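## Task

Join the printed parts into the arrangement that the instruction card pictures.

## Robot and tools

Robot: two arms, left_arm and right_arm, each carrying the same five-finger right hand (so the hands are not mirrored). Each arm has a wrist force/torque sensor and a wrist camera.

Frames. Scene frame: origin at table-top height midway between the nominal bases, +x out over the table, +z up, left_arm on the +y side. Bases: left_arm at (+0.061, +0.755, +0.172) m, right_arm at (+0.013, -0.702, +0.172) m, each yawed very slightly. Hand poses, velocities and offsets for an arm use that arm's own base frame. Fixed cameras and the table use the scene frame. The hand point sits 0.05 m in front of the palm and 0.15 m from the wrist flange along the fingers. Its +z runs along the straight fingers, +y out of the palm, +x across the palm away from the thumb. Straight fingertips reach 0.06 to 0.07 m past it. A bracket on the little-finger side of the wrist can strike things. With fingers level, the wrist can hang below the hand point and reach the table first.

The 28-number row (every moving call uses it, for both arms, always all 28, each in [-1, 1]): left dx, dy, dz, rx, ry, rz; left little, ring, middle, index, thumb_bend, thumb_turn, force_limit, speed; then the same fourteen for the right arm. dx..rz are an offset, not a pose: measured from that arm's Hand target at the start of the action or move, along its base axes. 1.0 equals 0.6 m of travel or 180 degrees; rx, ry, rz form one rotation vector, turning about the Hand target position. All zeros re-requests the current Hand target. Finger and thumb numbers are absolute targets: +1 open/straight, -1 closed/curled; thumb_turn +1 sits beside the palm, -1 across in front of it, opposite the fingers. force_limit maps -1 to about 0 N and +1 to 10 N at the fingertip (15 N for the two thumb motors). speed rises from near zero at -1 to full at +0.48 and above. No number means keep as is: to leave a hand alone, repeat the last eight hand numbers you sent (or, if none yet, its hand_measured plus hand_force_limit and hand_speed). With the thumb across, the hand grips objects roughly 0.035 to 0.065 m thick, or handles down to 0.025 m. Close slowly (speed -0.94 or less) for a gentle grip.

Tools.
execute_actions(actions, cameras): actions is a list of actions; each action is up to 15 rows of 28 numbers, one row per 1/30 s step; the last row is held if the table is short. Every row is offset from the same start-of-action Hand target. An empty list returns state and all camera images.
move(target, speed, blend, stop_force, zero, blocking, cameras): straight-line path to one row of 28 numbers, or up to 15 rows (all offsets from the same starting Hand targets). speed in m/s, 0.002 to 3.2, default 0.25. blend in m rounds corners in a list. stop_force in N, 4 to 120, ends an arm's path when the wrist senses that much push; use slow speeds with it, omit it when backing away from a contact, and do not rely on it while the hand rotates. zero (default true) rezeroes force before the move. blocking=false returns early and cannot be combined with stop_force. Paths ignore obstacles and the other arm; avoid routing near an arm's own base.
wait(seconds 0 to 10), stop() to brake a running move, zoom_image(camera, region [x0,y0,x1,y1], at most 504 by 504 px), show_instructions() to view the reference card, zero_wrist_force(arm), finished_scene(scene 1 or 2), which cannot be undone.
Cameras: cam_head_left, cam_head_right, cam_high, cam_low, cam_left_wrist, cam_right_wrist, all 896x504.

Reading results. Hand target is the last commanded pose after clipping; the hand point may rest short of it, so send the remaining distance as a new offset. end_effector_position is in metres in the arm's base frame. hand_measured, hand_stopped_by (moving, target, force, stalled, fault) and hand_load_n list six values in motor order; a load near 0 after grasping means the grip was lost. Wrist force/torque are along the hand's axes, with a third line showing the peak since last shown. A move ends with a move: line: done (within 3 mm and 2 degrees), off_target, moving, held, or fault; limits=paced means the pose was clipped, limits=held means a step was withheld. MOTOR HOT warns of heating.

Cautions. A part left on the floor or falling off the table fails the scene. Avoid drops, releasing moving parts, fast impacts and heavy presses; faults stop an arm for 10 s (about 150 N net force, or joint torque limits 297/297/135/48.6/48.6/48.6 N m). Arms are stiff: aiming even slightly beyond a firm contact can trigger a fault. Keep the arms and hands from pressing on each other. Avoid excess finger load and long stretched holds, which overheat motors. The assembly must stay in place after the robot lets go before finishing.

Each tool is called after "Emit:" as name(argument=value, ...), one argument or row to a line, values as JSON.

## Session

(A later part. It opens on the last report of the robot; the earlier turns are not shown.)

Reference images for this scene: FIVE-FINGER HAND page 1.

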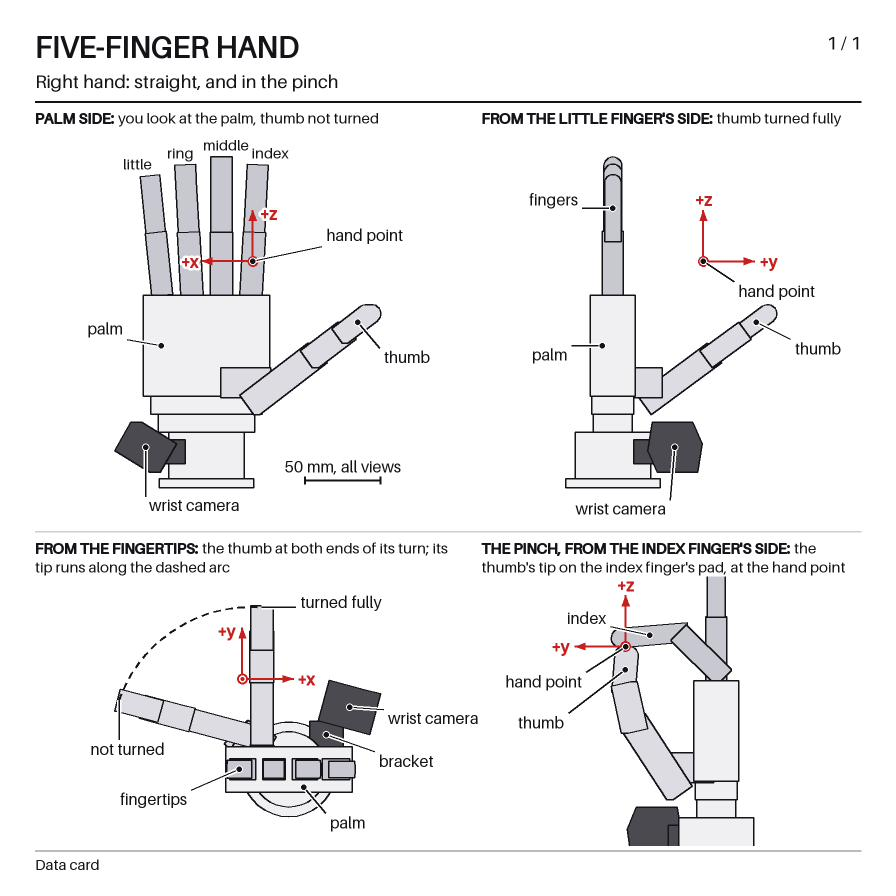

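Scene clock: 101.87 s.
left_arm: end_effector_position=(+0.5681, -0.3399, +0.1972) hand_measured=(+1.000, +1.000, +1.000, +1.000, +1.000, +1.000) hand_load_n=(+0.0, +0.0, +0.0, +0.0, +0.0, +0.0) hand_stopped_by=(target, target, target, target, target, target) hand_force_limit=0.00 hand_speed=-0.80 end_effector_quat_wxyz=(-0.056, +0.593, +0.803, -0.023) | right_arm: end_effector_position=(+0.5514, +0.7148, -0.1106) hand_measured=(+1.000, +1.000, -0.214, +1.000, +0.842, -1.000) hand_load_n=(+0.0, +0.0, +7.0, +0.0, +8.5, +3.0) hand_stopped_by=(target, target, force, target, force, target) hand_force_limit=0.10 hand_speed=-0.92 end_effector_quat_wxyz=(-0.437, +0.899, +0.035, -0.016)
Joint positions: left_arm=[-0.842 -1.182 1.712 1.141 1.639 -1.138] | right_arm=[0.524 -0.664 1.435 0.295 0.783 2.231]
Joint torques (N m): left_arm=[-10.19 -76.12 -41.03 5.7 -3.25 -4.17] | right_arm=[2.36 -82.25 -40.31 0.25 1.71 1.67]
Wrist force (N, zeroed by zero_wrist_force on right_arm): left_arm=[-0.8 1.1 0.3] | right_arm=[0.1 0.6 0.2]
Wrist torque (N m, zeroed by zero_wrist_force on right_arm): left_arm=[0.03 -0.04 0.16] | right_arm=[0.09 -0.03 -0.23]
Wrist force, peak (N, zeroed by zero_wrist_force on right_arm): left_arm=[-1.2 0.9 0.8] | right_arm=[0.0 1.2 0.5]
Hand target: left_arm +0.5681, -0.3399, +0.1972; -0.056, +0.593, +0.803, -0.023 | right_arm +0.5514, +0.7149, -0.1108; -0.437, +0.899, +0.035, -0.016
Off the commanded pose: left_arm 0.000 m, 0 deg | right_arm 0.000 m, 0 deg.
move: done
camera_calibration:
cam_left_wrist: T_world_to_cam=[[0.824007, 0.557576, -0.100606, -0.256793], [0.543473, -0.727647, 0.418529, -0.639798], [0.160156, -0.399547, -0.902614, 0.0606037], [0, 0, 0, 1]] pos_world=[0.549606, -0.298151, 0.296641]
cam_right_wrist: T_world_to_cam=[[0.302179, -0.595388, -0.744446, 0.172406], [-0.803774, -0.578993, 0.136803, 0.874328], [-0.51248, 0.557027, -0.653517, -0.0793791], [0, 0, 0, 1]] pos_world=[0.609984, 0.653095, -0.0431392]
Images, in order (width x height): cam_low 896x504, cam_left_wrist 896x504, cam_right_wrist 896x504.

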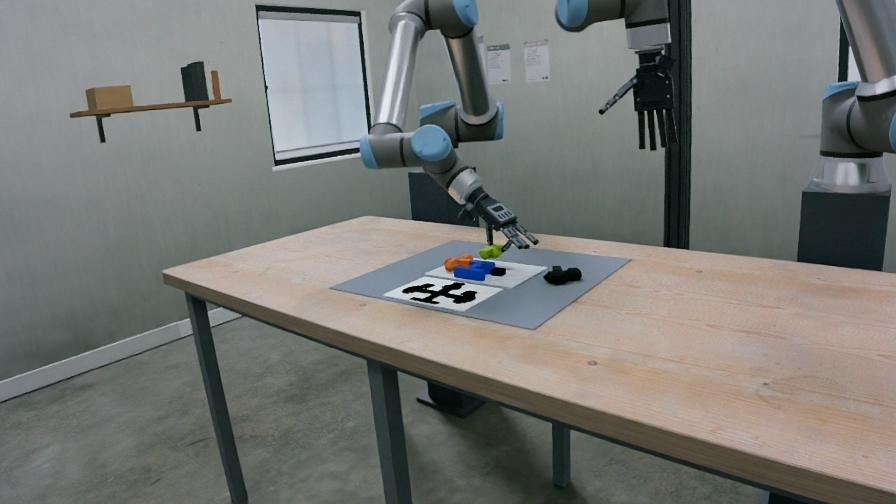

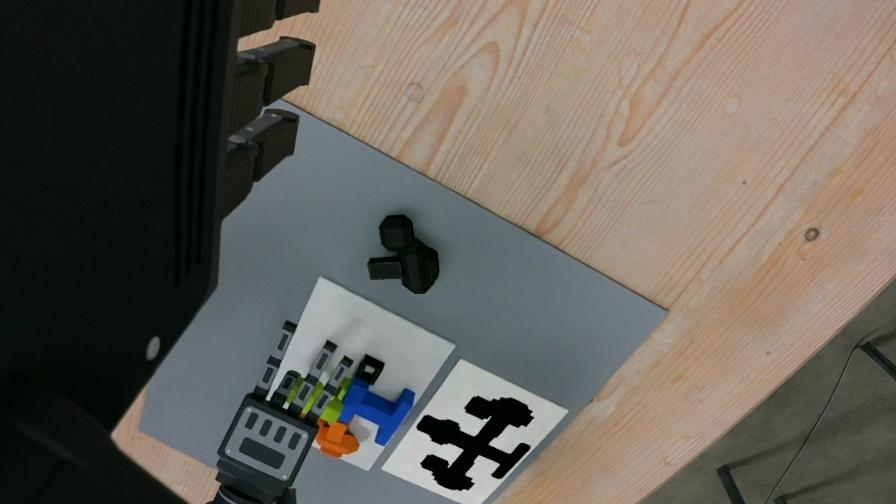

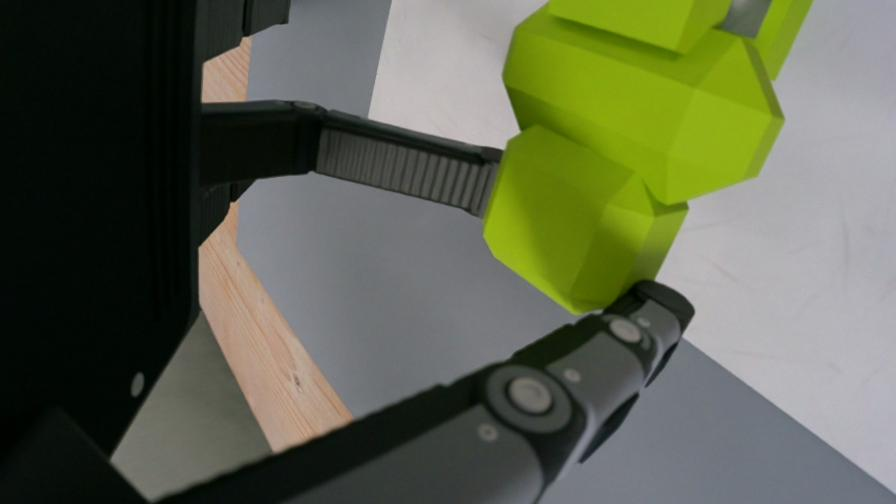

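Emit:
zero_wrist_force(
  arm="right_arm",
)

Emit:
move(
  target=[0,0,0,0,0,0,1,1,1,1,1,1,0,-0.8,-0.001,0.0013,-0.055,0,0,0,1,1,-0.45,1,0.5,-1,0.1,-0.92],
  speed=0.02,
  stop_force=5,
  cameras=["cam_right_wrist","cam_low"],
)

Emit:
zoom_image(
  camera="cam_low",
  region=[430, 210, 550, 300],
)

Wrist force sensor zeroed.

Scene clock: 106.20 s.
left_arm: end_effector_position=(+0.5681, -0.3399, +0.1972) hand_measured=(+1.000, +1.000, +1.000, +1.000, +1.000, +1.000) hand_load_n=(+0.0, +0.0, +0.0, +0.0, +0.0, +0.0) hand_stopped_by=(target, target, target, target, target, target) hand_force_limit=0.00 hand_speed=-0.80 end_effector_quat_wxyz=(-0.056, +0.593, +0.803, -0.023) | right_arm: end_effector_position=(+0.5509, +0.7155, -0.1369) hand_measured=(+1.000, +1.000, -0.214, +1.000, +0.842, -1.000) hand_load_n=(+0.0, +0.0, +6.5, +0.0, +8.5, +2.5) hand_stopped_by=(target, target, force, target, force, target) hand_force_limit=0.10 hand_speed=-0.92 end_effector_quat_wxyz=(-0.437, +0.899, +0.035, -0.016)
Joint positions: left_arm=[-0.842 -1.182 1.712 1.141 1.639 -1.138] | right_arm=[0.525 -0.633 1.432 0.266 0.784 2.232]
Joint torques (N m): left_arm=[-8.91 -73.98 -41.91 5.42 -3.45 -3.88] | right_arm=[-2.85 -108.02 -14.55 5.65 -0.44 -0.83]
Wrist force (N, zeroed by zero_wrist_force on right_arm): left_arm=[-0.8 0.5 0.4] | right_arm=[-0.4 0.1 -0.1]
Wrist torque (N m, zeroed by zero_wrist_force on right_arm): left_arm=[-0.08 -0.04 0.14] | right_arm=[0.02 0.05 -0.02]
Wrist force, peak (N, zeroed by zero_wrist_force on right_arm): left_arm=[-1.2 0.8 0.4] | right_arm=[-1.1 -6.6 -5.0]
Hand target: left_arm +0.5681, -0.3399, +0.1972; -0.056, +0.593, +0.803, -0.023 | right_arm +0.5509, +0.7155, -0.1369; -0.437, +0.899, +0.035, -0.016 (not the last commanded pose)
Off the commanded pose: left_arm 0.000 m, 0 deg | right_arm 0.007 m, 0 deg.
move: contact (right_arm)
camera_calibration:
cam_right_wrist: T_world_to_cam=[[0.302227, -0.595354, -0.744455, 0.153342], [-0.803755, -0.579029, 0.136758, 0.877938], [-0.51248, 0.557028, -0.653517, -0.0972129], [0, 0, 0, 1]] pos_world=[0.609484, 0.653795, -0.0694393]
Images, in order (width x height): cam_low 896x504, cam_right_wrist 896x504.

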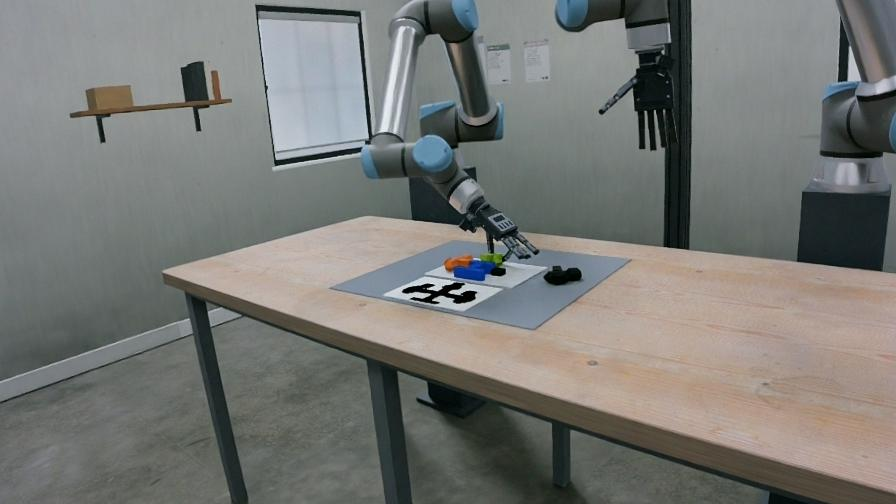

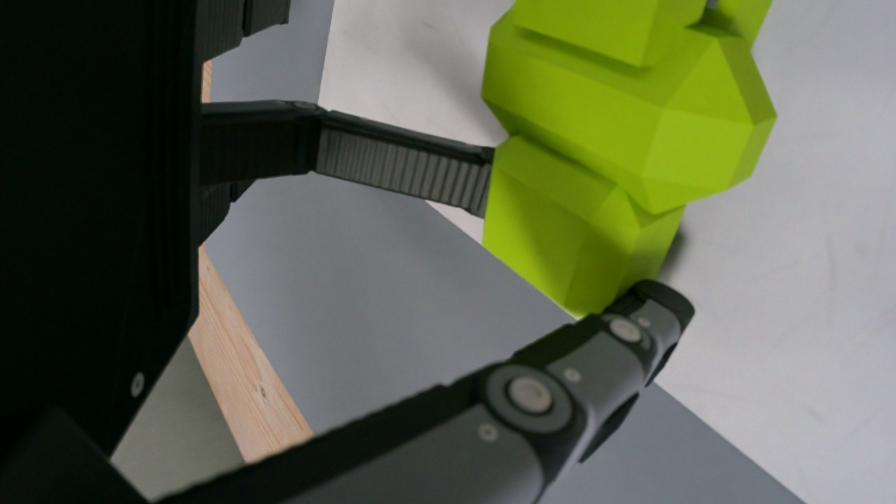

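Scaled by 4.200.

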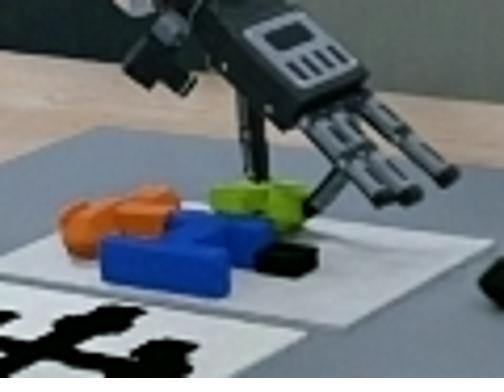

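Emit:
move(
  target=[0,0,0,0,0,0,1,1,1,1,1,1,0,-0.8,0,0,0,0,0,0,1,1,-0.08,1,0.95,-1,0,-0.85],
  cameras=["cam_right_wrist"],
)

Emit:
move(
  target=[
    [0,0,0,0,0,0,1,1,1,1,1,1,0,-0.8,-0.03,0,0.13,0,0,0,1,1,-0.08,1,0.95,-1,0,-0.85],
    [0,0,0,0,0,0,1,1,1,1,1,1,0,-0.8,-0.25,-0.4,0.2,0,0,0,1,1,-0.08,1,0.95,-1,0,-0.85],
  ],
  speed=0.15,
  blend=0.02,
)

Emit:
move(
  target=[0.06,-0.44,-0.22,0,0,0,1,1,1,1,1,1,0,-0.8,0,0,0,0,0,0,1,1,-0.08,1,0.95,-1,0,-0.85],
  speed=0.3,
  cameras=["cam_left_wrist","cam_low"],
)

Emit:
zoom_image(
  camera="cam_low",
  region=[430, 230, 530, 300],
)

Emit:
zoom_image(
  camera="cam_left_wrist",
  region=[330, 180, 570, 420],
)

Scene clock: 107.93 s.
left_arm: end_effector_position=(+0.5681, -0.3399, +0.1972) hand_measured=(+1.000, +1.000, +1.000, +1.000, +1.000, +1.000) hand_load_n=(+0.0, +0.0, +0.0, +0.0, -0.5, +0.0) hand_stopped_by=(target, target, target, target, target, target) hand_force_limit=0.00 hand_speed=-0.80 end_effector_quat_wxyz=(-0.056, +0.593, +0.803, -0.023) | right_arm: end_effector_position=(+0.5509, +0.7155, -0.1369) hand_measured=(+1.000, +1.000, -0.080, +1.000, +0.950, -1.000) hand_load_n=(+0.0, +0.0, +0.0, +0.0, +0.0, +0.0) hand_stopped_by=(target, target, target, target, target, target) hand_force_limit=0.00 hand_speed=-0.85 end_effector_quat_wxyz=(-0.437, +0.899, +0.035, -0.016)
Joint positions: left_arm=[-0.842 -1.182 1.712 1.141 1.639 -1.138] | right_arm=[0.525 -0.633 1.432 0.266 0.784 2.232]
Joint torques (N m): left_arm=[-11.87 -72.73 -41.68 5.83 -3.32 -3.76] | right_arm=[-4.84 -103.43 -15.24 6.12 -3.65 -0.44]
Wrist force (N, zeroed by zero_wrist_force on right_arm): left_arm=[-0.8 1.1 0.5] | right_arm=[0.0 -0.1 -0.3]
Wrist torque (N m, zeroed by zero_wrist_force on right_arm): left_arm=[0.02 -0.04 0.16] | right_arm=[0.01 0.01 -0.01]
Wrist force, peak (N, zeroed by zero_wrist_force on right_arm): left_arm=[-0.8 1.1 0.5] | right_arm=[-0.2 0.0 -0.5]
Hand target: left_arm +0.5681, -0.3399, +0.1972; -0.056, +0.593, +0.803, -0.023 | right_arm +0.5509, +0.7155, -0.1369; -0.437, +0.899, +0.035, -0.016
Off the commanded pose: left_arm 0.000 m, 0 deg | right_arm 0.000 m, 0 deg.
move: done
camera_calibration:
cam_right_wrist: T_world_to_cam=[[0.302227, -0.595354, -0.744455, 0.153342], [-0.803755, -0.579029, 0.136758, 0.877938], [-0.51248, 0.557028, -0.653517, -0.0972129], [0, 0, 0, 1]] pos_world=[0.609484, 0.653795, -0.0694393]
Images, in order (width x height): cam_right_wrist 896x504.

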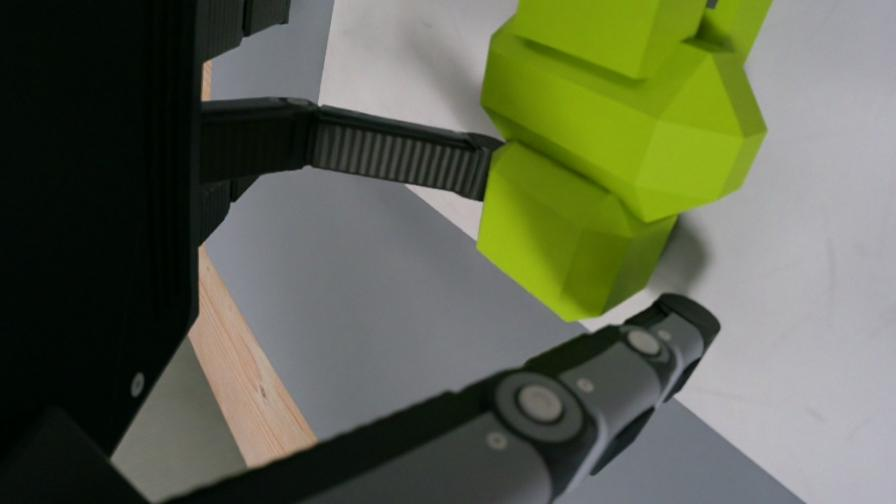

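Scene clock: 110.93 s.
left_arm: end_effector_position=(+0.5681, -0.3399, +0.1972) hand_measured=(+1.000, +1.000, +1.000, +1.000, +1.000, +1.000) hand_load_n=(+0.0, +0.0, +0.0, +0.0, +0.0, +0.0) hand_stopped_by=(target, target, target, target, target, target) hand_force_limit=0.00 hand_speed=-0.80 end_effector_quat_wxyz=(-0.056, +0.593, +0.803, -0.023) | right_arm: end_effector_position=(+0.4009, +0.4756, -0.0169) hand_measured=(+1.000, +1.000, -0.080, +1.000, +0.950, -1.000) hand_load_n=(-0.5, +0.0, +0.0, +0.0, -0.5, +0.5) hand_stopped_by=(target, target, target, target, target, target) hand_force_limit=0.00 hand_speed=-0.85 end_effector_quat_wxyz=(-0.437, +0.899, +0.035, -0.016)
Joint positions: left_arm=[-0.842 -1.182 1.712 1.141 1.639 -1.138] | right_arm=[0.273 -1.027 2.025 0.327 0.69 1.883]
Joint torques (N m): left_arm=[-9.69 -70.93 -41.05 5.64 -3.41 -3.83] | right_arm=[-9.14 -70.9 -7.95 6.94 -5.21 -1.92]
Wrist force (N, zeroed by zero_wrist_force on right_arm): left_arm=[-0.8 0.5 0.4] | right_arm=[0.3 -0.5 -0.3]
Wrist torque (N m, zeroed by zero_wrist_force on right_arm): left_arm=[-0.08 -0.05 0.15] | right_arm=[-0.05 -0.02 0.24]
Wrist force, peak (N, zeroed by zero_wrist_force on right_arm): left_arm=[-1.2 0.8 0.7] | right_arm=[-0.6 -0.3 -1.0]
Hand target: left_arm +0.5681, -0.3399, +0.1972; -0.056, +0.593, +0.803, -0.023 | right_arm +0.4009, +0.4755, -0.0169; -0.437, +0.899, +0.035, -0.016
Off the commanded pose: left_arm 0.000 m, 0 deg | right_arm 0.000 m, 0 deg.
move: done

Scene clock: 112.63 s.
left_arm: end_effector_position=(+0.6041, -0.6039, +0.0653) hand_measured=(+1.000, +1.000, +1.000, +1.000, +1.000, +1.000) hand_load_n=(+0.0, +0.0, +0.0, +0.0, +0.0, +0.0) hand_stopped_by=(target, target, target, target, target, target) hand_force_limit=0.00 hand_speed=-0.80 end_effector_quat_wxyz=(-0.056, +0.593, +0.803, -0.023) | right_arm: end_effector_position=(+0.4009, +0.4755, -0.0169) hand_measured=(+1.000, +1.000, -0.080, +1.000, +0.950, -1.000) hand_load_n=(+0.0, +0.0, +0.0, +0.0, +0.0, +0.0) hand_stopped_by=(target, target, target, target, target, target) hand_force_limit=0.00 hand_speed=-0.85 end_effector_quat_wxyz=(-0.437, +0.899, +0.035, -0.016)
Joint positions: left_arm=[-1.024 -0.785 1.309 1.134 1.656 -1.319] | right_arm=[0.273 -1.027 2.025 0.327 0.69 1.883]
Joint torques (N m): left_arm=[-10.32 -84.05 -42.34 5.65 4.08 -3.87] | right_arm=[-8.5 -75.61 -6.55 6.61 -4.9 -2.25]
Wrist force (N, zeroed by zero_wrist_force on right_arm): left_arm=[-0.4 1.0 0.2] | right_arm=[0.3 -0.6 -0.4]
Wrist torque (N m, zeroed by zero_wrist_force on right_arm): left_arm=[0.02 -0.09 0.14] | right_arm=[-0.06 -0.01 0.24]
Wrist force, peak (N, zeroed by zero_wrist_force on right_arm): left_arm=[-1.6 0.3 1.4] | right_arm=[-0.1 -1.1 -0.5]
Hand target: left_arm +0.6041, -0.6039, +0.0652; -0.056, +0.593, +0.803, -0.023 | right_arm +0.4009, +0.4755, -0.0169; -0.437, +0.899, +0.035, -0.016
Off the commanded pose: left_arm 0.000 m, 0 deg | right_arm 0.000 m, 0 deg.
move: done
camera_calibration:
cam_left_wrist: T_world_to_cam=[[0.824008, 0.557572, -0.100614, -0.152502], [0.543466, -0.727631, 0.418566, -0.796124], [0.160171, -0.399582, -0.902596, -0.169672], [0, 0, 0, 1]] pos_world=[0.585506, -0.562051, 0.164741]
Images, in order (width x height): cam_low 896x504, cam_left_wrist 896x504.

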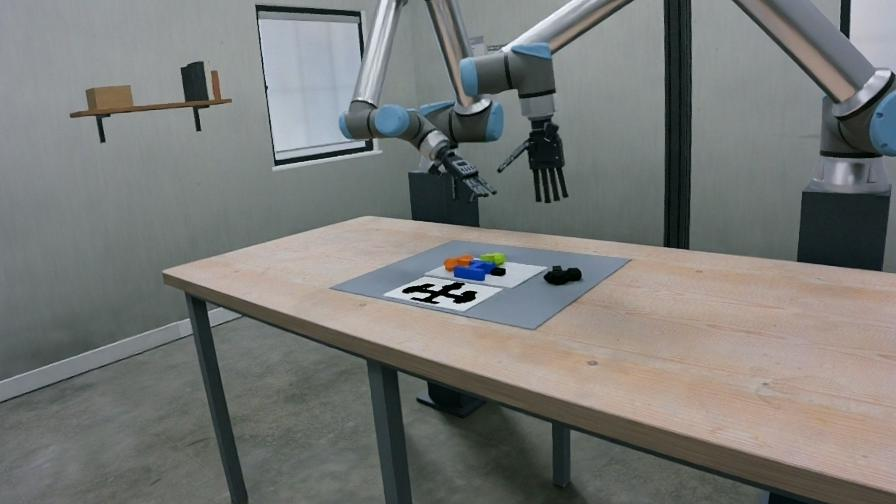

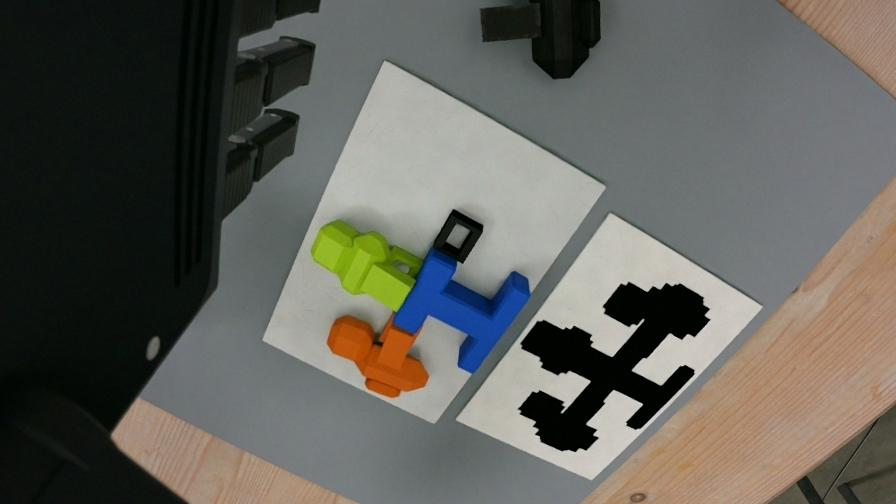

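Scaled by 5.040.

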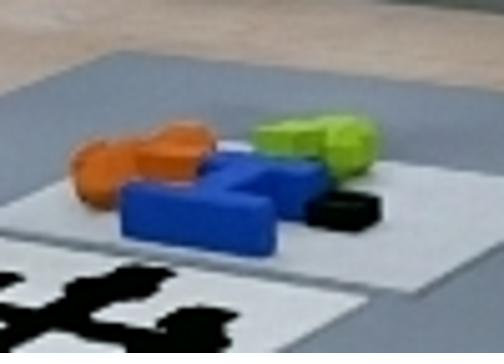

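Scaled by 2.100.

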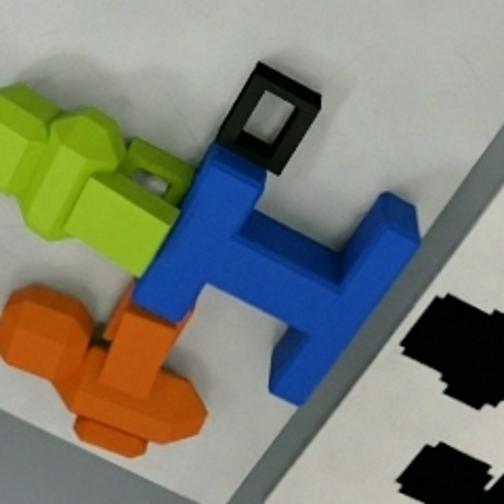

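Emit:
move(
  target=[-0.03,0.15,-0.09,-0.22,0,0,1,1,1,1,1,1,0,-0.8,0,0,0,0,0,0,1,1,-0.08,1,0.95,-1,0,-0.85],
  speed=0.25,
  cameras=["cam_left_wrist"],
)

Emit:
zoom_image(
  camera="cam_left_wrist",
  region=[370, 150, 570, 320],
)

Scene clock: 117.50 s.
left_arm: end_effector_position=(+0.5861, -0.5140, +0.0113) hand_measured=(+1.000, +1.000, +1.000, +1.000, +1.000, +1.000) hand_load_n=(+0.0, +0.0, +0.0, +0.0, +0.0, -0.5) hand_stopped_by=(target, target, target, target, target, target) hand_force_limit=0.00 hand_speed=-0.80 end_effector_quat_wxyz=(+0.148, +0.577, +0.748, -0.293) | right_arm: end_effector_position=(+0.4009, +0.4755, -0.0169) hand_measured=(+1.000, +1.000, -0.080, +1.000, +0.950, -1.000) hand_load_n=(+0.0, +0.0, +0.0, +0.0, +0.0, +0.0) hand_stopped_by=(target, target, target, target, target, target) hand_force_limit=0.00 hand_speed=-0.85 end_effector_quat_wxyz=(-0.437, +0.899, +0.035, -0.016)
Joint positions: left_arm=[-0.821 -0.979 1.801 0.312 2.096 -1.197] | right_arm=[0.273 -1.027 2.025 0.327 0.69 1.883]
Joint torques (N m): left_arm=[7.2 -89.05 -16.83 0.79 4.95 -4.17] | right_arm=[-8.04 -73.59 -7.47 6.9 -5.12 -2.29]
Wrist force (N, zeroed by zero_wrist_force on right_arm): left_arm=[0.3 0.6 0.7] | right_arm=[0.2 -0.7 -0.3]
Wrist torque (N m, zeroed by zero_wrist_force on right_arm): left_arm=[-0.05 -0.04 0.26] | right_arm=[-0.08 0.00 0.23]
Wrist force, peak (N, zeroed by zero_wrist_force on right_arm): left_arm=[1.7 0.7 0.2] | right_arm=[0.1 -1.0 -0.3]
Hand target: left_arm +0.5861, -0.5139, +0.0112; +0.148, +0.577, +0.748, -0.293 | right_arm +0.4009, +0.4755, -0.0169; -0.437, +0.899, +0.035, -0.016
Off the commanded pose: left_arm 0.000 m, 0 deg | right_arm 0.000 m, 0 deg.
move: done
camera_calibration:
cam_left_wrist: T_world_to_cam=[[0.82403, 0.365548, -0.432838, -0.288304], [0.543436, -0.294016, 0.786277, -0.479571], [0.160161, -0.883136, -0.44093, -0.433429], [0, 0, 0, 1]] pos_world=[0.567606, -0.41839, 0.0611751]
Images, in order (width x height): cam_left_wrist 896x504.

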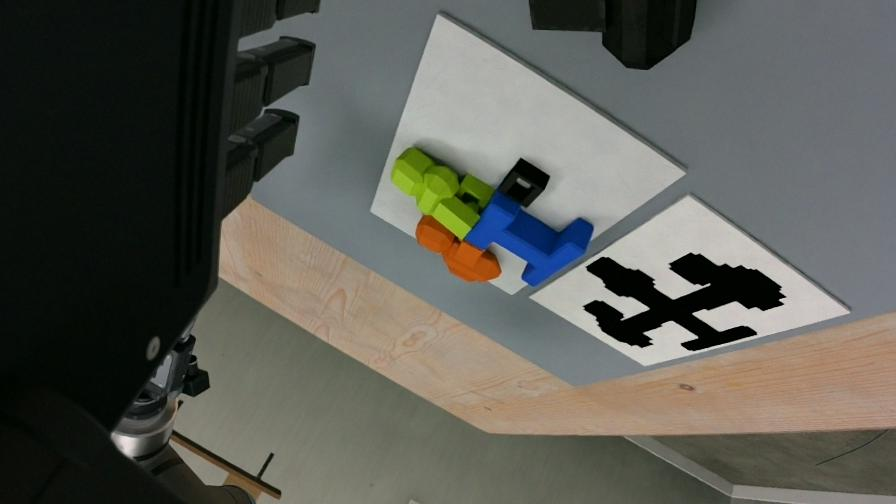

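Scaled by 2.520.

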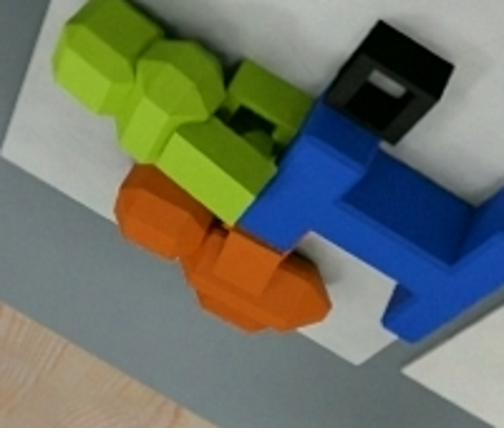

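Emit:
move(
  target=[-0.03,0.3,0.3,0.22,0,0,1,1,1,1,1,1,0,-0.8,0,0,0,0,0,0,1,1,0,1,0.97,-1,0,0],
  speed=0.35,
)

Emit:
move(
  target=[
    [0,0,0,0,0,0,1,1,1,1,1,1,0,-0.8,0.25,0.4,-0.06,0,0,0,1,1,0,1,0.97,-1,0,0],
    [0,0,0,0,0,0,1,1,1,1,1,1,0,-0.8,0.25,0.4,-0.15,0,0,0,1,1,0,1,0.97,-1,0,0],
  ],
  speed=0.15,
  cameras=["cam_right_wrist"],
)

Emit:
zoom_image(
  camera="cam_right_wrist",
  region=[440, 0, 896, 330],
)

Scene clock: 121.53 s.
left_arm: end_effector_position=(+0.5681, -0.3340, +0.1912) hand_measured=(+1.000, +1.000, +1.000, +1.000, +1.000, +1.000) hand_load_n=(+0.0, +0.0, +0.0, +0.0, +0.0, +0.0) hand_stopped_by=(target, target, target, target, target, target) hand_force_limit=0.00 hand_speed=-0.80 end_effector_quat_wxyz=(-0.056, +0.593, +0.803, -0.023) | right_arm: end_effector_position=(+0.4009, +0.4755, -0.0169) hand_measured=(+1.000, +1.000, +0.000, +1.000, +0.970, -1.000) hand_load_n=(+0.0, -0.5, +0.0, +0.0, +0.0, +0.0) hand_stopped_by=(target, target, target, target, target, target) hand_force_limit=0.00 hand_speed=0.00 end_effector_quat_wxyz=(-0.437, +0.899, +0.035, -0.016)
Joint positions: left_arm=[-0.836 -1.182 1.724 1.13 1.638 -1.131] | right_arm=[0.273 -1.027 2.025 0.327 0.69 1.883]
Joint torques (N m): left_arm=[-12.08 -79.56 -41.57 6.04 -3.56 -4.01] | right_arm=[-8.82 -72.34 -7.39 6.77 -4.63 -2.04]
Wrist force (N, zeroed by zero_wrist_force on right_arm): left_arm=[-0.8 0.1 0.4] | right_arm=[-0.1 -0.7 -0.3]
Wrist torque (N m, zeroed by zero_wrist_force on right_arm): left_arm=[-0.13 -0.04 0.12] | right_arm=[-0.07 0.04 0.22]
Wrist force, peak (N, zeroed by zero_wrist_force on right_arm): left_arm=[1.1 0.9 2.0] | right_arm=[0.0 -0.9 -0.6]
Hand target: left_arm +0.5681, -0.3339, +0.1912; -0.056, +0.593, +0.803, -0.023 | right_arm +0.4009, +0.4755, -0.0169; -0.437, +0.899, +0.035, -0.016
Off the commanded pose: left_arm 0.000 m, 0 deg | right_arm 0.000 m, 0 deg.
move: done

Scene clock: 124.73 s.
left_arm: end_effector_position=(+0.5681, -0.3339, +0.1912) hand_measured=(+1.000, +1.000, +1.000, +1.000, +1.000, +1.000) hand_load_n=(+0.0, +0.0, +0.0, +0.0, +0.0, +0.0) hand_stopped_by=(target, target, target, target, target, target) hand_force_limit=0.00 hand_speed=-0.80 end_effector_quat_wxyz=(-0.056, +0.593, +0.803, -0.023) | right_arm: end_effector_position=(+0.5509, +0.7155, -0.1067) hand_measured=(+1.000, +1.000, +0.000, +1.000, +0.970, -1.000) hand_load_n=(+0.0, +0.0, +0.0, +0.0, +0.0, +0.0) hand_stopped_by=(target, target, target, target, target, target) hand_force_limit=0.00 hand_speed=0.00 end_effector_quat_wxyz=(-0.437, +0.899, +0.035, -0.016)
Joint positions: left_arm=[-0.836 -1.182 1.724 1.13 1.638 -1.131] | right_arm=[0.525 -0.668 1.435 0.298 0.784 2.232]
Joint torques (N m): left_arm=[-11.76 -80.55 -41.34 5.91 -3.57 -3.87] | right_arm=[8.72 -83.76 -39.95 0.34 1.54 1.7]
Wrist force (N, zeroed by zero_wrist_force on right_arm): left_arm=[-0.5 0.5 0.3] | right_arm=[-0.2 -0.1 -0.4]
Wrist torque (N m, zeroed by zero_wrist_force on right_arm): left_arm=[-0.07 -0.08 0.15] | right_arm=[0.02 0.05 -0.01]
Wrist force, peak (N, zeroed by zero_wrist_force on right_arm): left_arm=[-1.1 1.0 0.5] | right_arm=[-0.9 -0.5 -1.0]
Hand target: left_arm +0.5681, -0.3339, +0.1912; -0.056, +0.593, +0.803, -0.023 | right_arm +0.5509, +0.7155, -0.1069; -0.437, +0.899, +0.035, -0.016
Off the commanded pose: left_arm 0.000 m, 0 deg | right_arm 0.000 m, 0 deg.
move: done
camera_calibration:
cam_right_wrist: T_world_to_cam=[[0.302227, -0.595354, -0.744455, 0.175825], [-0.803755, -0.579029, 0.136758, 0.873808], [-0.51248, 0.557028, -0.653517, -0.0774767], [0, 0, 0, 1]] pos_world=[0.609484, 0.653795, -0.0392393]
Images, in order (width x height): cam_right_wrist 896x504.

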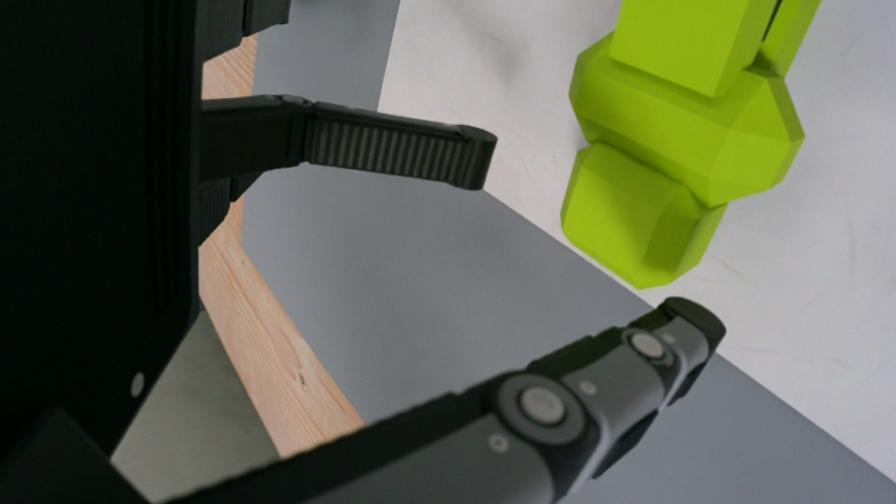

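Scaled by 1.105.

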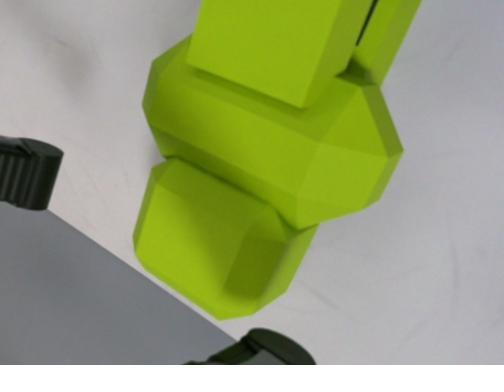

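Emit:
move(
  target=[0,0,0,0,0,0,1,1,1,1,1,1,0,-0.8,0,0,-0.053,0,0,0,1,1,0,1,0.97,-1,0,0],
  speed=0.05,
  stop_force=5,
  cameras=["cam_right_wrist"],
)

Emit:
move(
  target=[0,0,0,0,0,0,1,1,1,1,1,1,0,-0.8,0,0,0,0,0,0,1,1,-0.45,1,0.5,-1,-0.3,-0.92],
  cameras=["cam_right_wrist"],
)

Scene clock: 127.10 s.
left_arm: end_effector_position=(+0.5681, -0.3339, +0.1912) hand_measured=(+1.000, +1.000, +1.000, +1.000, +1.000, +1.000) hand_load_n=(+0.0, +0.0, +0.0, +0.0, +0.0, +0.0) hand_stopped_by=(target, target, target, target, target, target) hand_force_limit=0.00 hand_speed=-0.80 end_effector_quat_wxyz=(-0.056, +0.593, +0.803, -0.023) | right_arm: end_effector_position=(+0.5509, +0.7155, -0.1387) hand_measured=(+1.000, +1.000, +0.000, +1.000, +0.970, -1.000) hand_load_n=(+0.0, -0.5, +0.0, -0.5, +0.0, +0.5) hand_stopped_by=(target, target, target, target, target, target) hand_force_limit=0.00 hand_speed=0.00 end_effector_quat_wxyz=(-0.437, +0.899, +0.035, -0.016)
Joint positions: left_arm=[-0.836 -1.182 1.724 1.13 1.638 -1.131] | right_arm=[0.525 -0.631 1.432 0.264 0.784 2.232]
Joint torques (N m): left_arm=[-11.45 -79.59 -42.13 5.8 -3.58 -4.23] | right_arm=[1.22 -79.26 -41.75 0.55 1.24 2.02]
Wrist force (N, zeroed by zero_wrist_force on right_arm): left_arm=[-0.7 0.5 0.6] | right_arm=[0.1 -0.1 -0.2]
Wrist torque (N m, zeroed by zero_wrist_force on right_arm): left_arm=[-0.08 -0.07 0.14] | right_arm=[0.00 0.00 -0.01]
Wrist force, peak (N, zeroed by zero_wrist_force on right_arm): left_arm=[-1.2 0.6 0.7] | right_arm=[-0.3 -0.3 -0.7]
Hand target: left_arm +0.5681, -0.3339, +0.1912; -0.056, +0.593, +0.803, -0.023 | right_arm +0.5509, +0.7155, -0.1387; -0.437, +0.899, +0.035, -0.016
Off the commanded pose: left_arm 0.000 m, 0 deg | right_arm 0.000 m, 0 deg.
move: done
camera_calibration:
cam_right_wrist: T_world_to_cam=[[0.302227, -0.595354, -0.744455, 0.152002], [-0.803755, -0.579029, 0.136758, 0.878185], [-0.51248, 0.557028, -0.653517, -0.0983892], [0, 0, 0, 1]] pos_world=[0.609484, 0.653795, -0.0712393]
Images, in order (width x height): cam_right_wrist 896x504.

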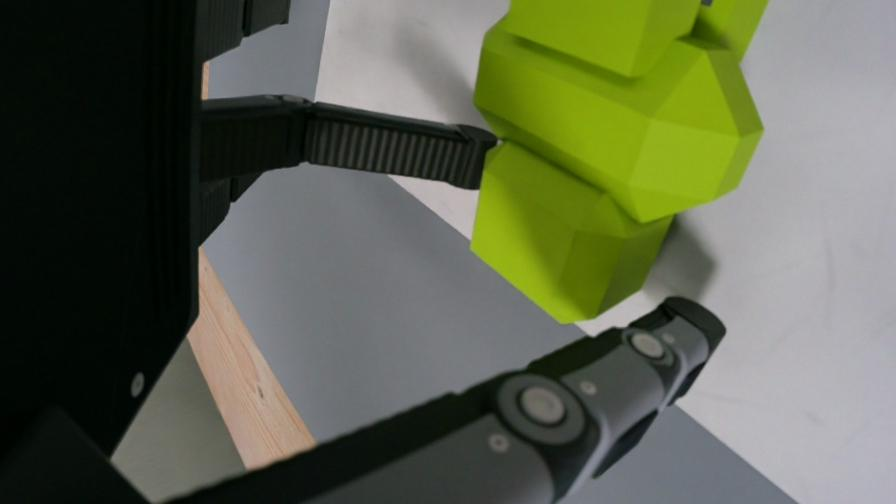

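Scene clock: 128.37 s.
left_arm: end_effector_position=(+0.5681, -0.3339, +0.1912) hand_measured=(+1.000, +1.000, +1.000, +1.000, +1.000, +1.000) hand_load_n=(+0.0, +0.5, +0.0, +0.0, +0.0, +0.0) hand_stopped_by=(target, target, target, target, target, target) hand_force_limit=0.00 hand_speed=-0.80 end_effector_quat_wxyz=(-0.056, +0.593, +0.803, -0.023) | right_arm: end_effector_position=(+0.5509, +0.7155, -0.1387) hand_measured=(+1.000, +1.000, -0.222, +1.000, +0.860, -1.000) hand_load_n=(+0.0, +0.0, +5.0, +0.0, +6.5, +2.0) hand_stopped_by=(target, target, force, target, force, target) hand_force_limit=-0.30 hand_speed=-0.92 end_effector_quat_wxyz=(-0.437, +0.899, +0.035, -0.016)
Joint positions: left_arm=[-0.836 -1.182 1.724 1.13 1.638 -1.131] | right_arm=[0.525 -0.631 1.432 0.264 0.784 2.232]
Joint torques (N m): left_arm=[-10.42 -82.25 -41.95 5.8 -3.37 -3.6] | right_arm=[2.76 -82.75 -40.17 0.16 1.05 2.04]
Wrist force (N, zeroed by zero_wrist_force on right_arm): left_arm=[-0.9 0.4 0.4] | right_arm=[-0.2 0.1 -0.2]
Wrist torque (N m, zeroed by zero_wrist_force on right_arm): left_arm=[-0.08 -0.03 0.13] | right_arm=[0.02 0.04 -0.02]
Wrist force, peak (N, zeroed by zero_wrist_force on right_arm): left_arm=[-1.3 1.0 0.8] | right_arm=[0.0 -0.4 -0.5]
Hand target: left_arm +0.5681, -0.3339, +0.1912; -0.056, +0.593, +0.803, -0.023 | right_arm +0.5509, +0.7155, -0.1387; -0.437, +0.899, +0.035, -0.016
Off the commanded pose: left_arm 0.000 m, 0 deg | right_arm 0.000 m, 0 deg.
move: done
camera_calibration:
cam_right_wrist: T_world_to_cam=[[0.302227, -0.595354, -0.744455, 0.152002], [-0.803755, -0.579029, 0.136758, 0.878185], [-0.51248, 0.557028, -0.653517, -0.0983892], [0, 0, 0, 1]] pos_world=[0.609484, 0.653795, -0.0712393]
Images, in order (width x height): cam_right_wrist 896x504.

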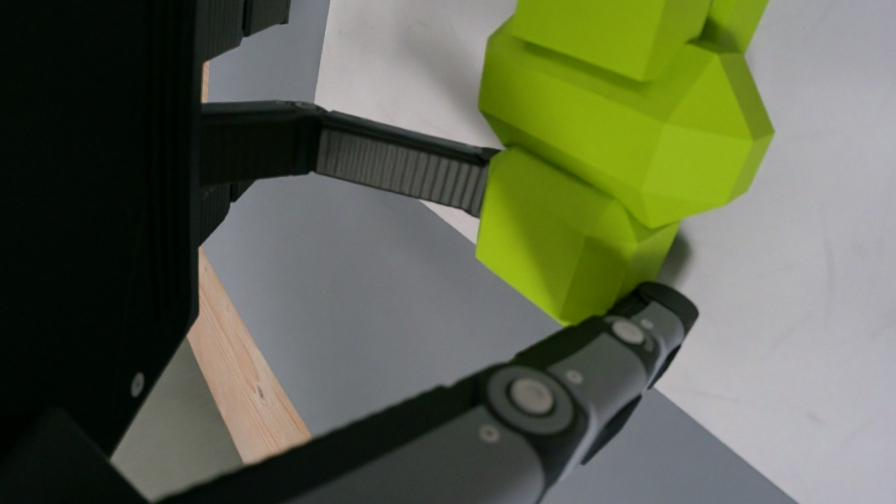

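Emit:
move(
  target=[0,0,0,0,0,0,1,1,1,1,1,1,0,-0.8,-0.0005,0.0095,0.001,0,0,0,1,1,-0.45,1,0.5,-1,-0.3,-0.92],
  speed=0.012,
  cameras=["cam_right_wrist"],
)

Emit:
move(
  target=[0,0,0,0,0,0,1,1,1,1,1,1,0,-0.8,0,0,-0.02,0,0,0,1,1,-0.45,1,0.5,-1,-0.3,-0.92],
  speed=0.01,
  stop_force=5,
  cameras=["cam_right_wrist","cam_low"],
)

Emit:
zoom_image(
  camera="cam_low",
  region=[430, 210, 550, 300],
)

Scene clock: 129.90 s.
left_arm: end_effector_position=(+0.5681, -0.3339, +0.1912) hand_measured=(+1.000, +1.000, +1.000, +1.000, +1.000, +1.000) hand_load_n=(+0.0, +0.0, +0.0, +0.0, +0.0, +0.0) hand_stopped_by=(target, target, target, target, target, target) hand_force_limit=0.00 hand_speed=-0.80 end_effector_quat_wxyz=(-0.056, +0.593, +0.803, -0.023) | right_arm: end_effector_position=(+0.5506, +0.7211, -0.1381) hand_measured=(+1.000, +1.000, -0.222, +1.000, +0.860, -1.000) hand_load_n=(+0.0, +0.0, +5.0, +0.0, +6.0, +2.0) hand_stopped_by=(target, target, force, target, force, target) hand_force_limit=-0.30 hand_speed=-0.92 end_effector_quat_wxyz=(-0.437, +0.899, +0.035, -0.016)
Joint positions: left_arm=[-0.836 -1.182 1.724 1.13 1.638 -1.131] | right_arm=[0.531 -0.628 1.423 0.265 0.787 2.24]
Joint torques (N m): left_arm=[-10.08 -78.84 -41.76 5.62 -3.65 -3.87] | right_arm=[5.73 -83.37 -41.93 5.87 1.43 1.93]
Wrist force (N, zeroed by zero_wrist_force on right_arm): left_arm=[-0.9 0.3 0.5] | right_arm=[0.0 -0.1 -0.2]
Wrist torque (N m, zeroed by zero_wrist_force on right_arm): left_arm=[-0.11 -0.03 0.12] | right_arm=[0.01 0.01 -0.01]
Wrist force, peak (N, zeroed by zero_wrist_force on right_arm): left_arm=[-0.9 0.7 0.6] | right_arm=[-0.1 -0.2 -0.5]
Hand target: left_arm +0.5681, -0.3339, +0.1912; -0.056, +0.593, +0.803, -0.023 | right_arm +0.5506, +0.7212, -0.1381; -0.437, +0.899, +0.035, -0.016
Off the commanded pose: left_arm 0.000 m, 0 deg | right_arm 0.000 m, 0 deg.
move: done
camera_calibration:
cam_right_wrist: T_world_to_cam=[[0.302227, -0.595354, -0.744455, 0.155873], [-0.803755, -0.579029, 0.136758, 0.881104], [-0.51248, 0.557028, -0.653517, -0.10127], [0, 0, 0, 1]] pos_world=[0.609184, 0.659395, -0.0706393]
Images, in order (width x height): cam_right_wrist 896x504.

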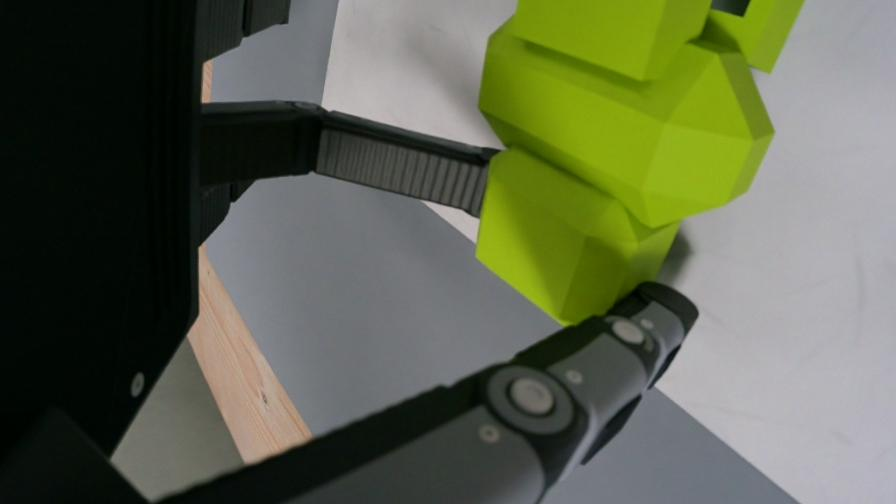

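Scene clock: 131.20 s.
left_arm: end_effector_position=(+0.5681, -0.3339, +0.1912) hand_measured=(+1.000, +1.000, +1.000, +1.000, +1.000, +1.000) hand_load_n=(+0.0, +0.0, +0.0, +0.0, -0.5, +0.0) hand_stopped_by=(target, target, target, target, target, target) hand_force_limit=0.00 hand_speed=-0.80 end_effector_quat_wxyz=(-0.056, +0.593, +0.803, -0.023) | right_arm: end_effector_position=(+0.5506, +0.7212, -0.1393) hand_measured=(+1.000, +1.000, -0.222, +1.000, +0.860, -1.000) hand_load_n=(+0.0, +0.0, +5.0, +0.0, +6.5, +2.0) hand_stopped_by=(target, target, force, target, force, target) hand_force_limit=-0.30 hand_speed=-0.92 end_effector_quat_wxyz=(-0.437, +0.899, +0.035, -0.016)
Joint positions: left_arm=[-0.836 -1.182 1.724 1.13 1.638 -1.131] | right_arm=[0.531 -0.627 1.423 0.264 0.787 2.24]
Joint torques (N m): left_arm=[-11.32 -77.75 -41.49 5.54 -3.3 -3.88] | right_arm=[4.42 -101.61 -20.52 5.52 1.64 1.13]
Wrist force (N, zeroed by zero_wrist_force on right_arm): left_arm=[-0.9 0.6 0.2] | right_arm=[-0.2 -0.1 -0.1]
Wrist torque (N m, zeroed by zero_wrist_force on right_arm): left_arm=[-0.05 -0.02 0.13] | right_arm=[-0.01 0.04 -0.03]
Wrist force, peak (N, zeroed by zero_wrist_force on right_arm): left_arm=[-0.8 1.1 0.5] | right_arm=[-0.6 -7.4 -3.5]
Hand target: left_arm +0.5681, -0.3339, +0.1912; -0.056, +0.593, +0.803, -0.023 | right_arm +0.5506, +0.7212, -0.1393; -0.437, +0.899, +0.035, -0.016 (not the last commanded pose)
Off the commanded pose: left_arm 0.000 m, 0 deg | right_arm 0.011 m, 0 deg.
move: contact (right_arm)
camera_calibration:
cam_right_wrist: T_world_to_cam=[[0.302167, -0.595397, -0.744445, 0.155075], [-0.803778, -0.578985, 0.136814, 0.881395], [-0.51248, 0.557027, -0.653517, -0.102059], [0, 0, 0, 1]] pos_world=[0.609284, 0.659495, -0.0718392]
Images, in order (width x height): cam_low 896x504, cam_right_wrist 896x504.

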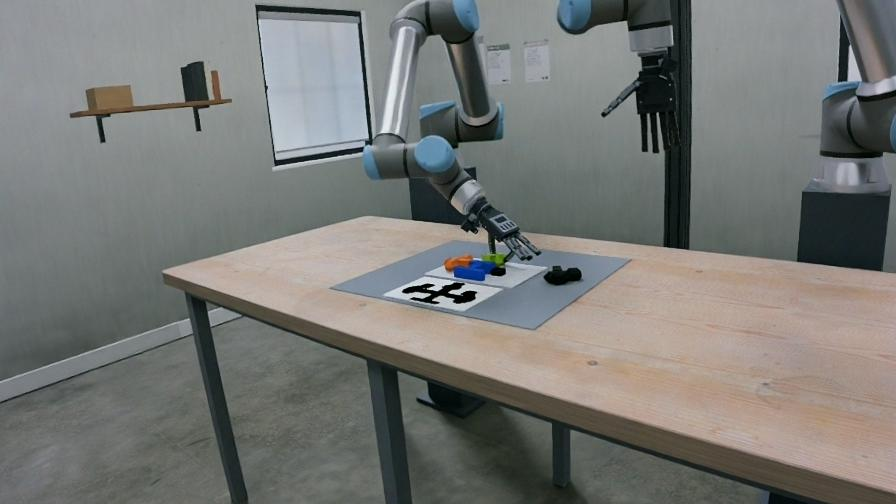

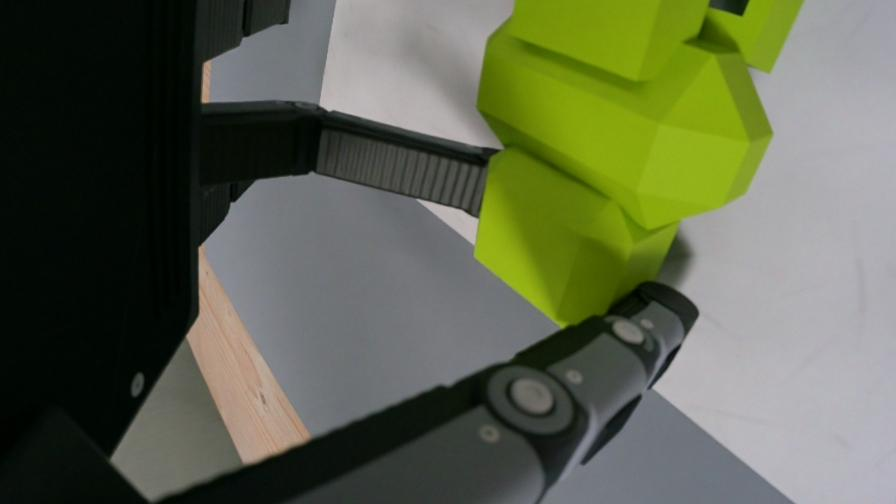

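Scaled by 4.200.

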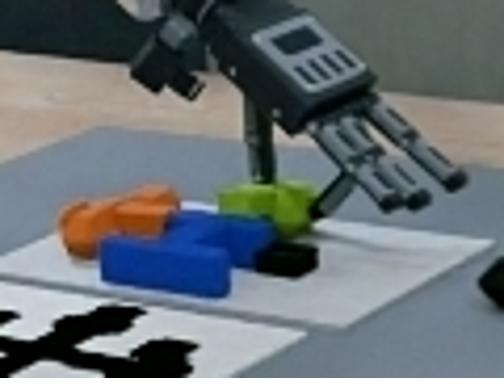

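Emit:
move(
  target=[0,0,0,0,0,0,1,1,1,1,1,1,0,-0.8,0,0,0,0,0,0,1,1,-0.08,1,0.95,-1,0,-0.85],
  cameras=["cam_right_wrist"],
)

Emit:
zoom_image(
  camera="cam_right_wrist",
  region=[440, 0, 840, 330],
)

Scene clock: 132.50 s.
left_arm: end_effector_position=(+0.5681, -0.3339, +0.1912) hand_measured=(+1.000, +1.000, +1.000, +1.000, +1.000, +1.000) hand_load_n=(+0.0, +0.5, +0.0, +0.0, +0.0, +0.0) hand_stopped_by=(target, target, target, target, target, target) hand_force_limit=0.00 hand_speed=-0.80 end_effector_quat_wxyz=(-0.056, +0.593, +0.803, -0.023) | right_arm: end_effector_position=(+0.5506, +0.7212, -0.1393) hand_measured=(+1.000, +1.000, -0.080, +1.000, +0.950, -1.000) hand_load_n=(+0.0, +0.0, +0.0, +0.0, +0.0, +0.0) hand_stopped_by=(target, target, target, target, target, target) hand_force_limit=0.00 hand_speed=-0.85 end_effector_quat_wxyz=(-0.437, +0.899, +0.035, -0.016)
Joint positions: left_arm=[-0.836 -1.182 1.724 1.13 1.638 -1.131] | right_arm=[0.531 -0.627 1.423 0.264 0.787 2.24]
Joint torques (N m): left_arm=[-11.77 -78.58 -41.3 5.76 -3.55 -3.77] | right_arm=[-2.08 -101.57 -14.51 4.97 1.15 0.58]
Wrist force (N, zeroed by zero_wrist_force on right_arm): left_arm=[-0.7 0.8 0.1] | right_arm=[-0.3 -0.1 -0.1]
Wrist torque (N m, zeroed by zero_wrist_force on right_arm): left_arm=[-0.01 -0.05 0.15] | right_arm=[0.00 0.05 -0.02]
Wrist force, peak (N, zeroed by zero_wrist_force on right_arm): left_arm=[-1.2 0.8 0.5] | right_arm=[-0.2 -0.7 -1.3]
Hand target: left_arm +0.5681, -0.3339, +0.1912; -0.056, +0.593, +0.803, -0.023 | right_arm +0.5506, +0.7212, -0.1393; -0.437, +0.899, +0.035, -0.016
Off the commanded pose: left_arm 0.000 m, 0 deg | right_arm 0.000 m, 0 deg.
move: done
camera_calibration:
cam_right_wrist: T_world_to_cam=[[0.302152, -0.59538, -0.744464, 0.155102], [-0.803737, -0.579029, 0.136866, 0.881322], [-0.512554, 0.556999, -0.653484, -0.102044], [0, 0, 0, 1]] pos_world=[0.609184, 0.659495, -0.0718389]
Images, in order (width x height): cam_right_wrist 896x504.

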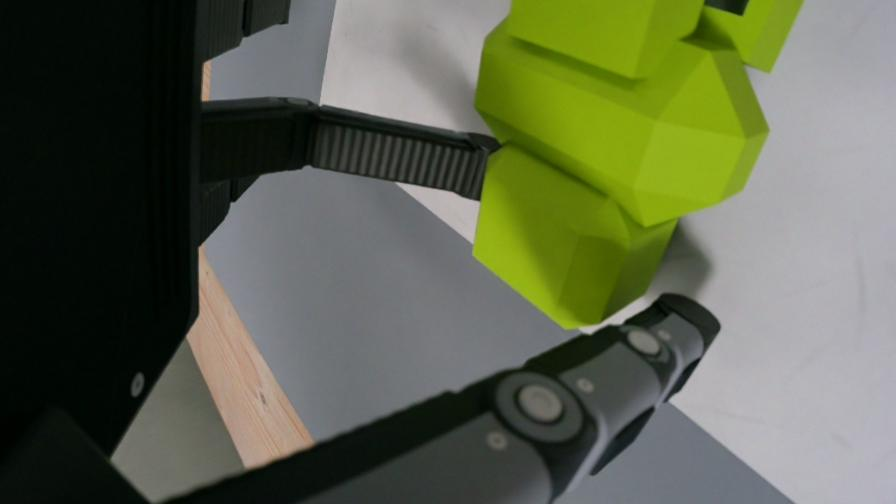

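Scaled by 1.260.

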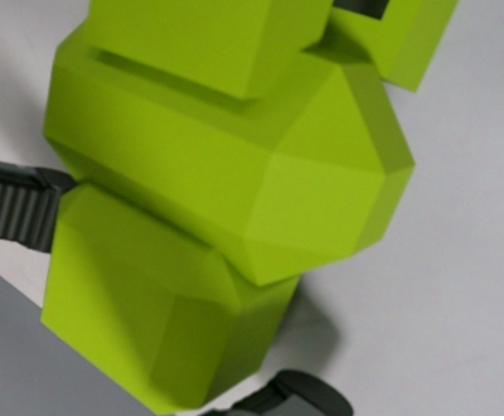

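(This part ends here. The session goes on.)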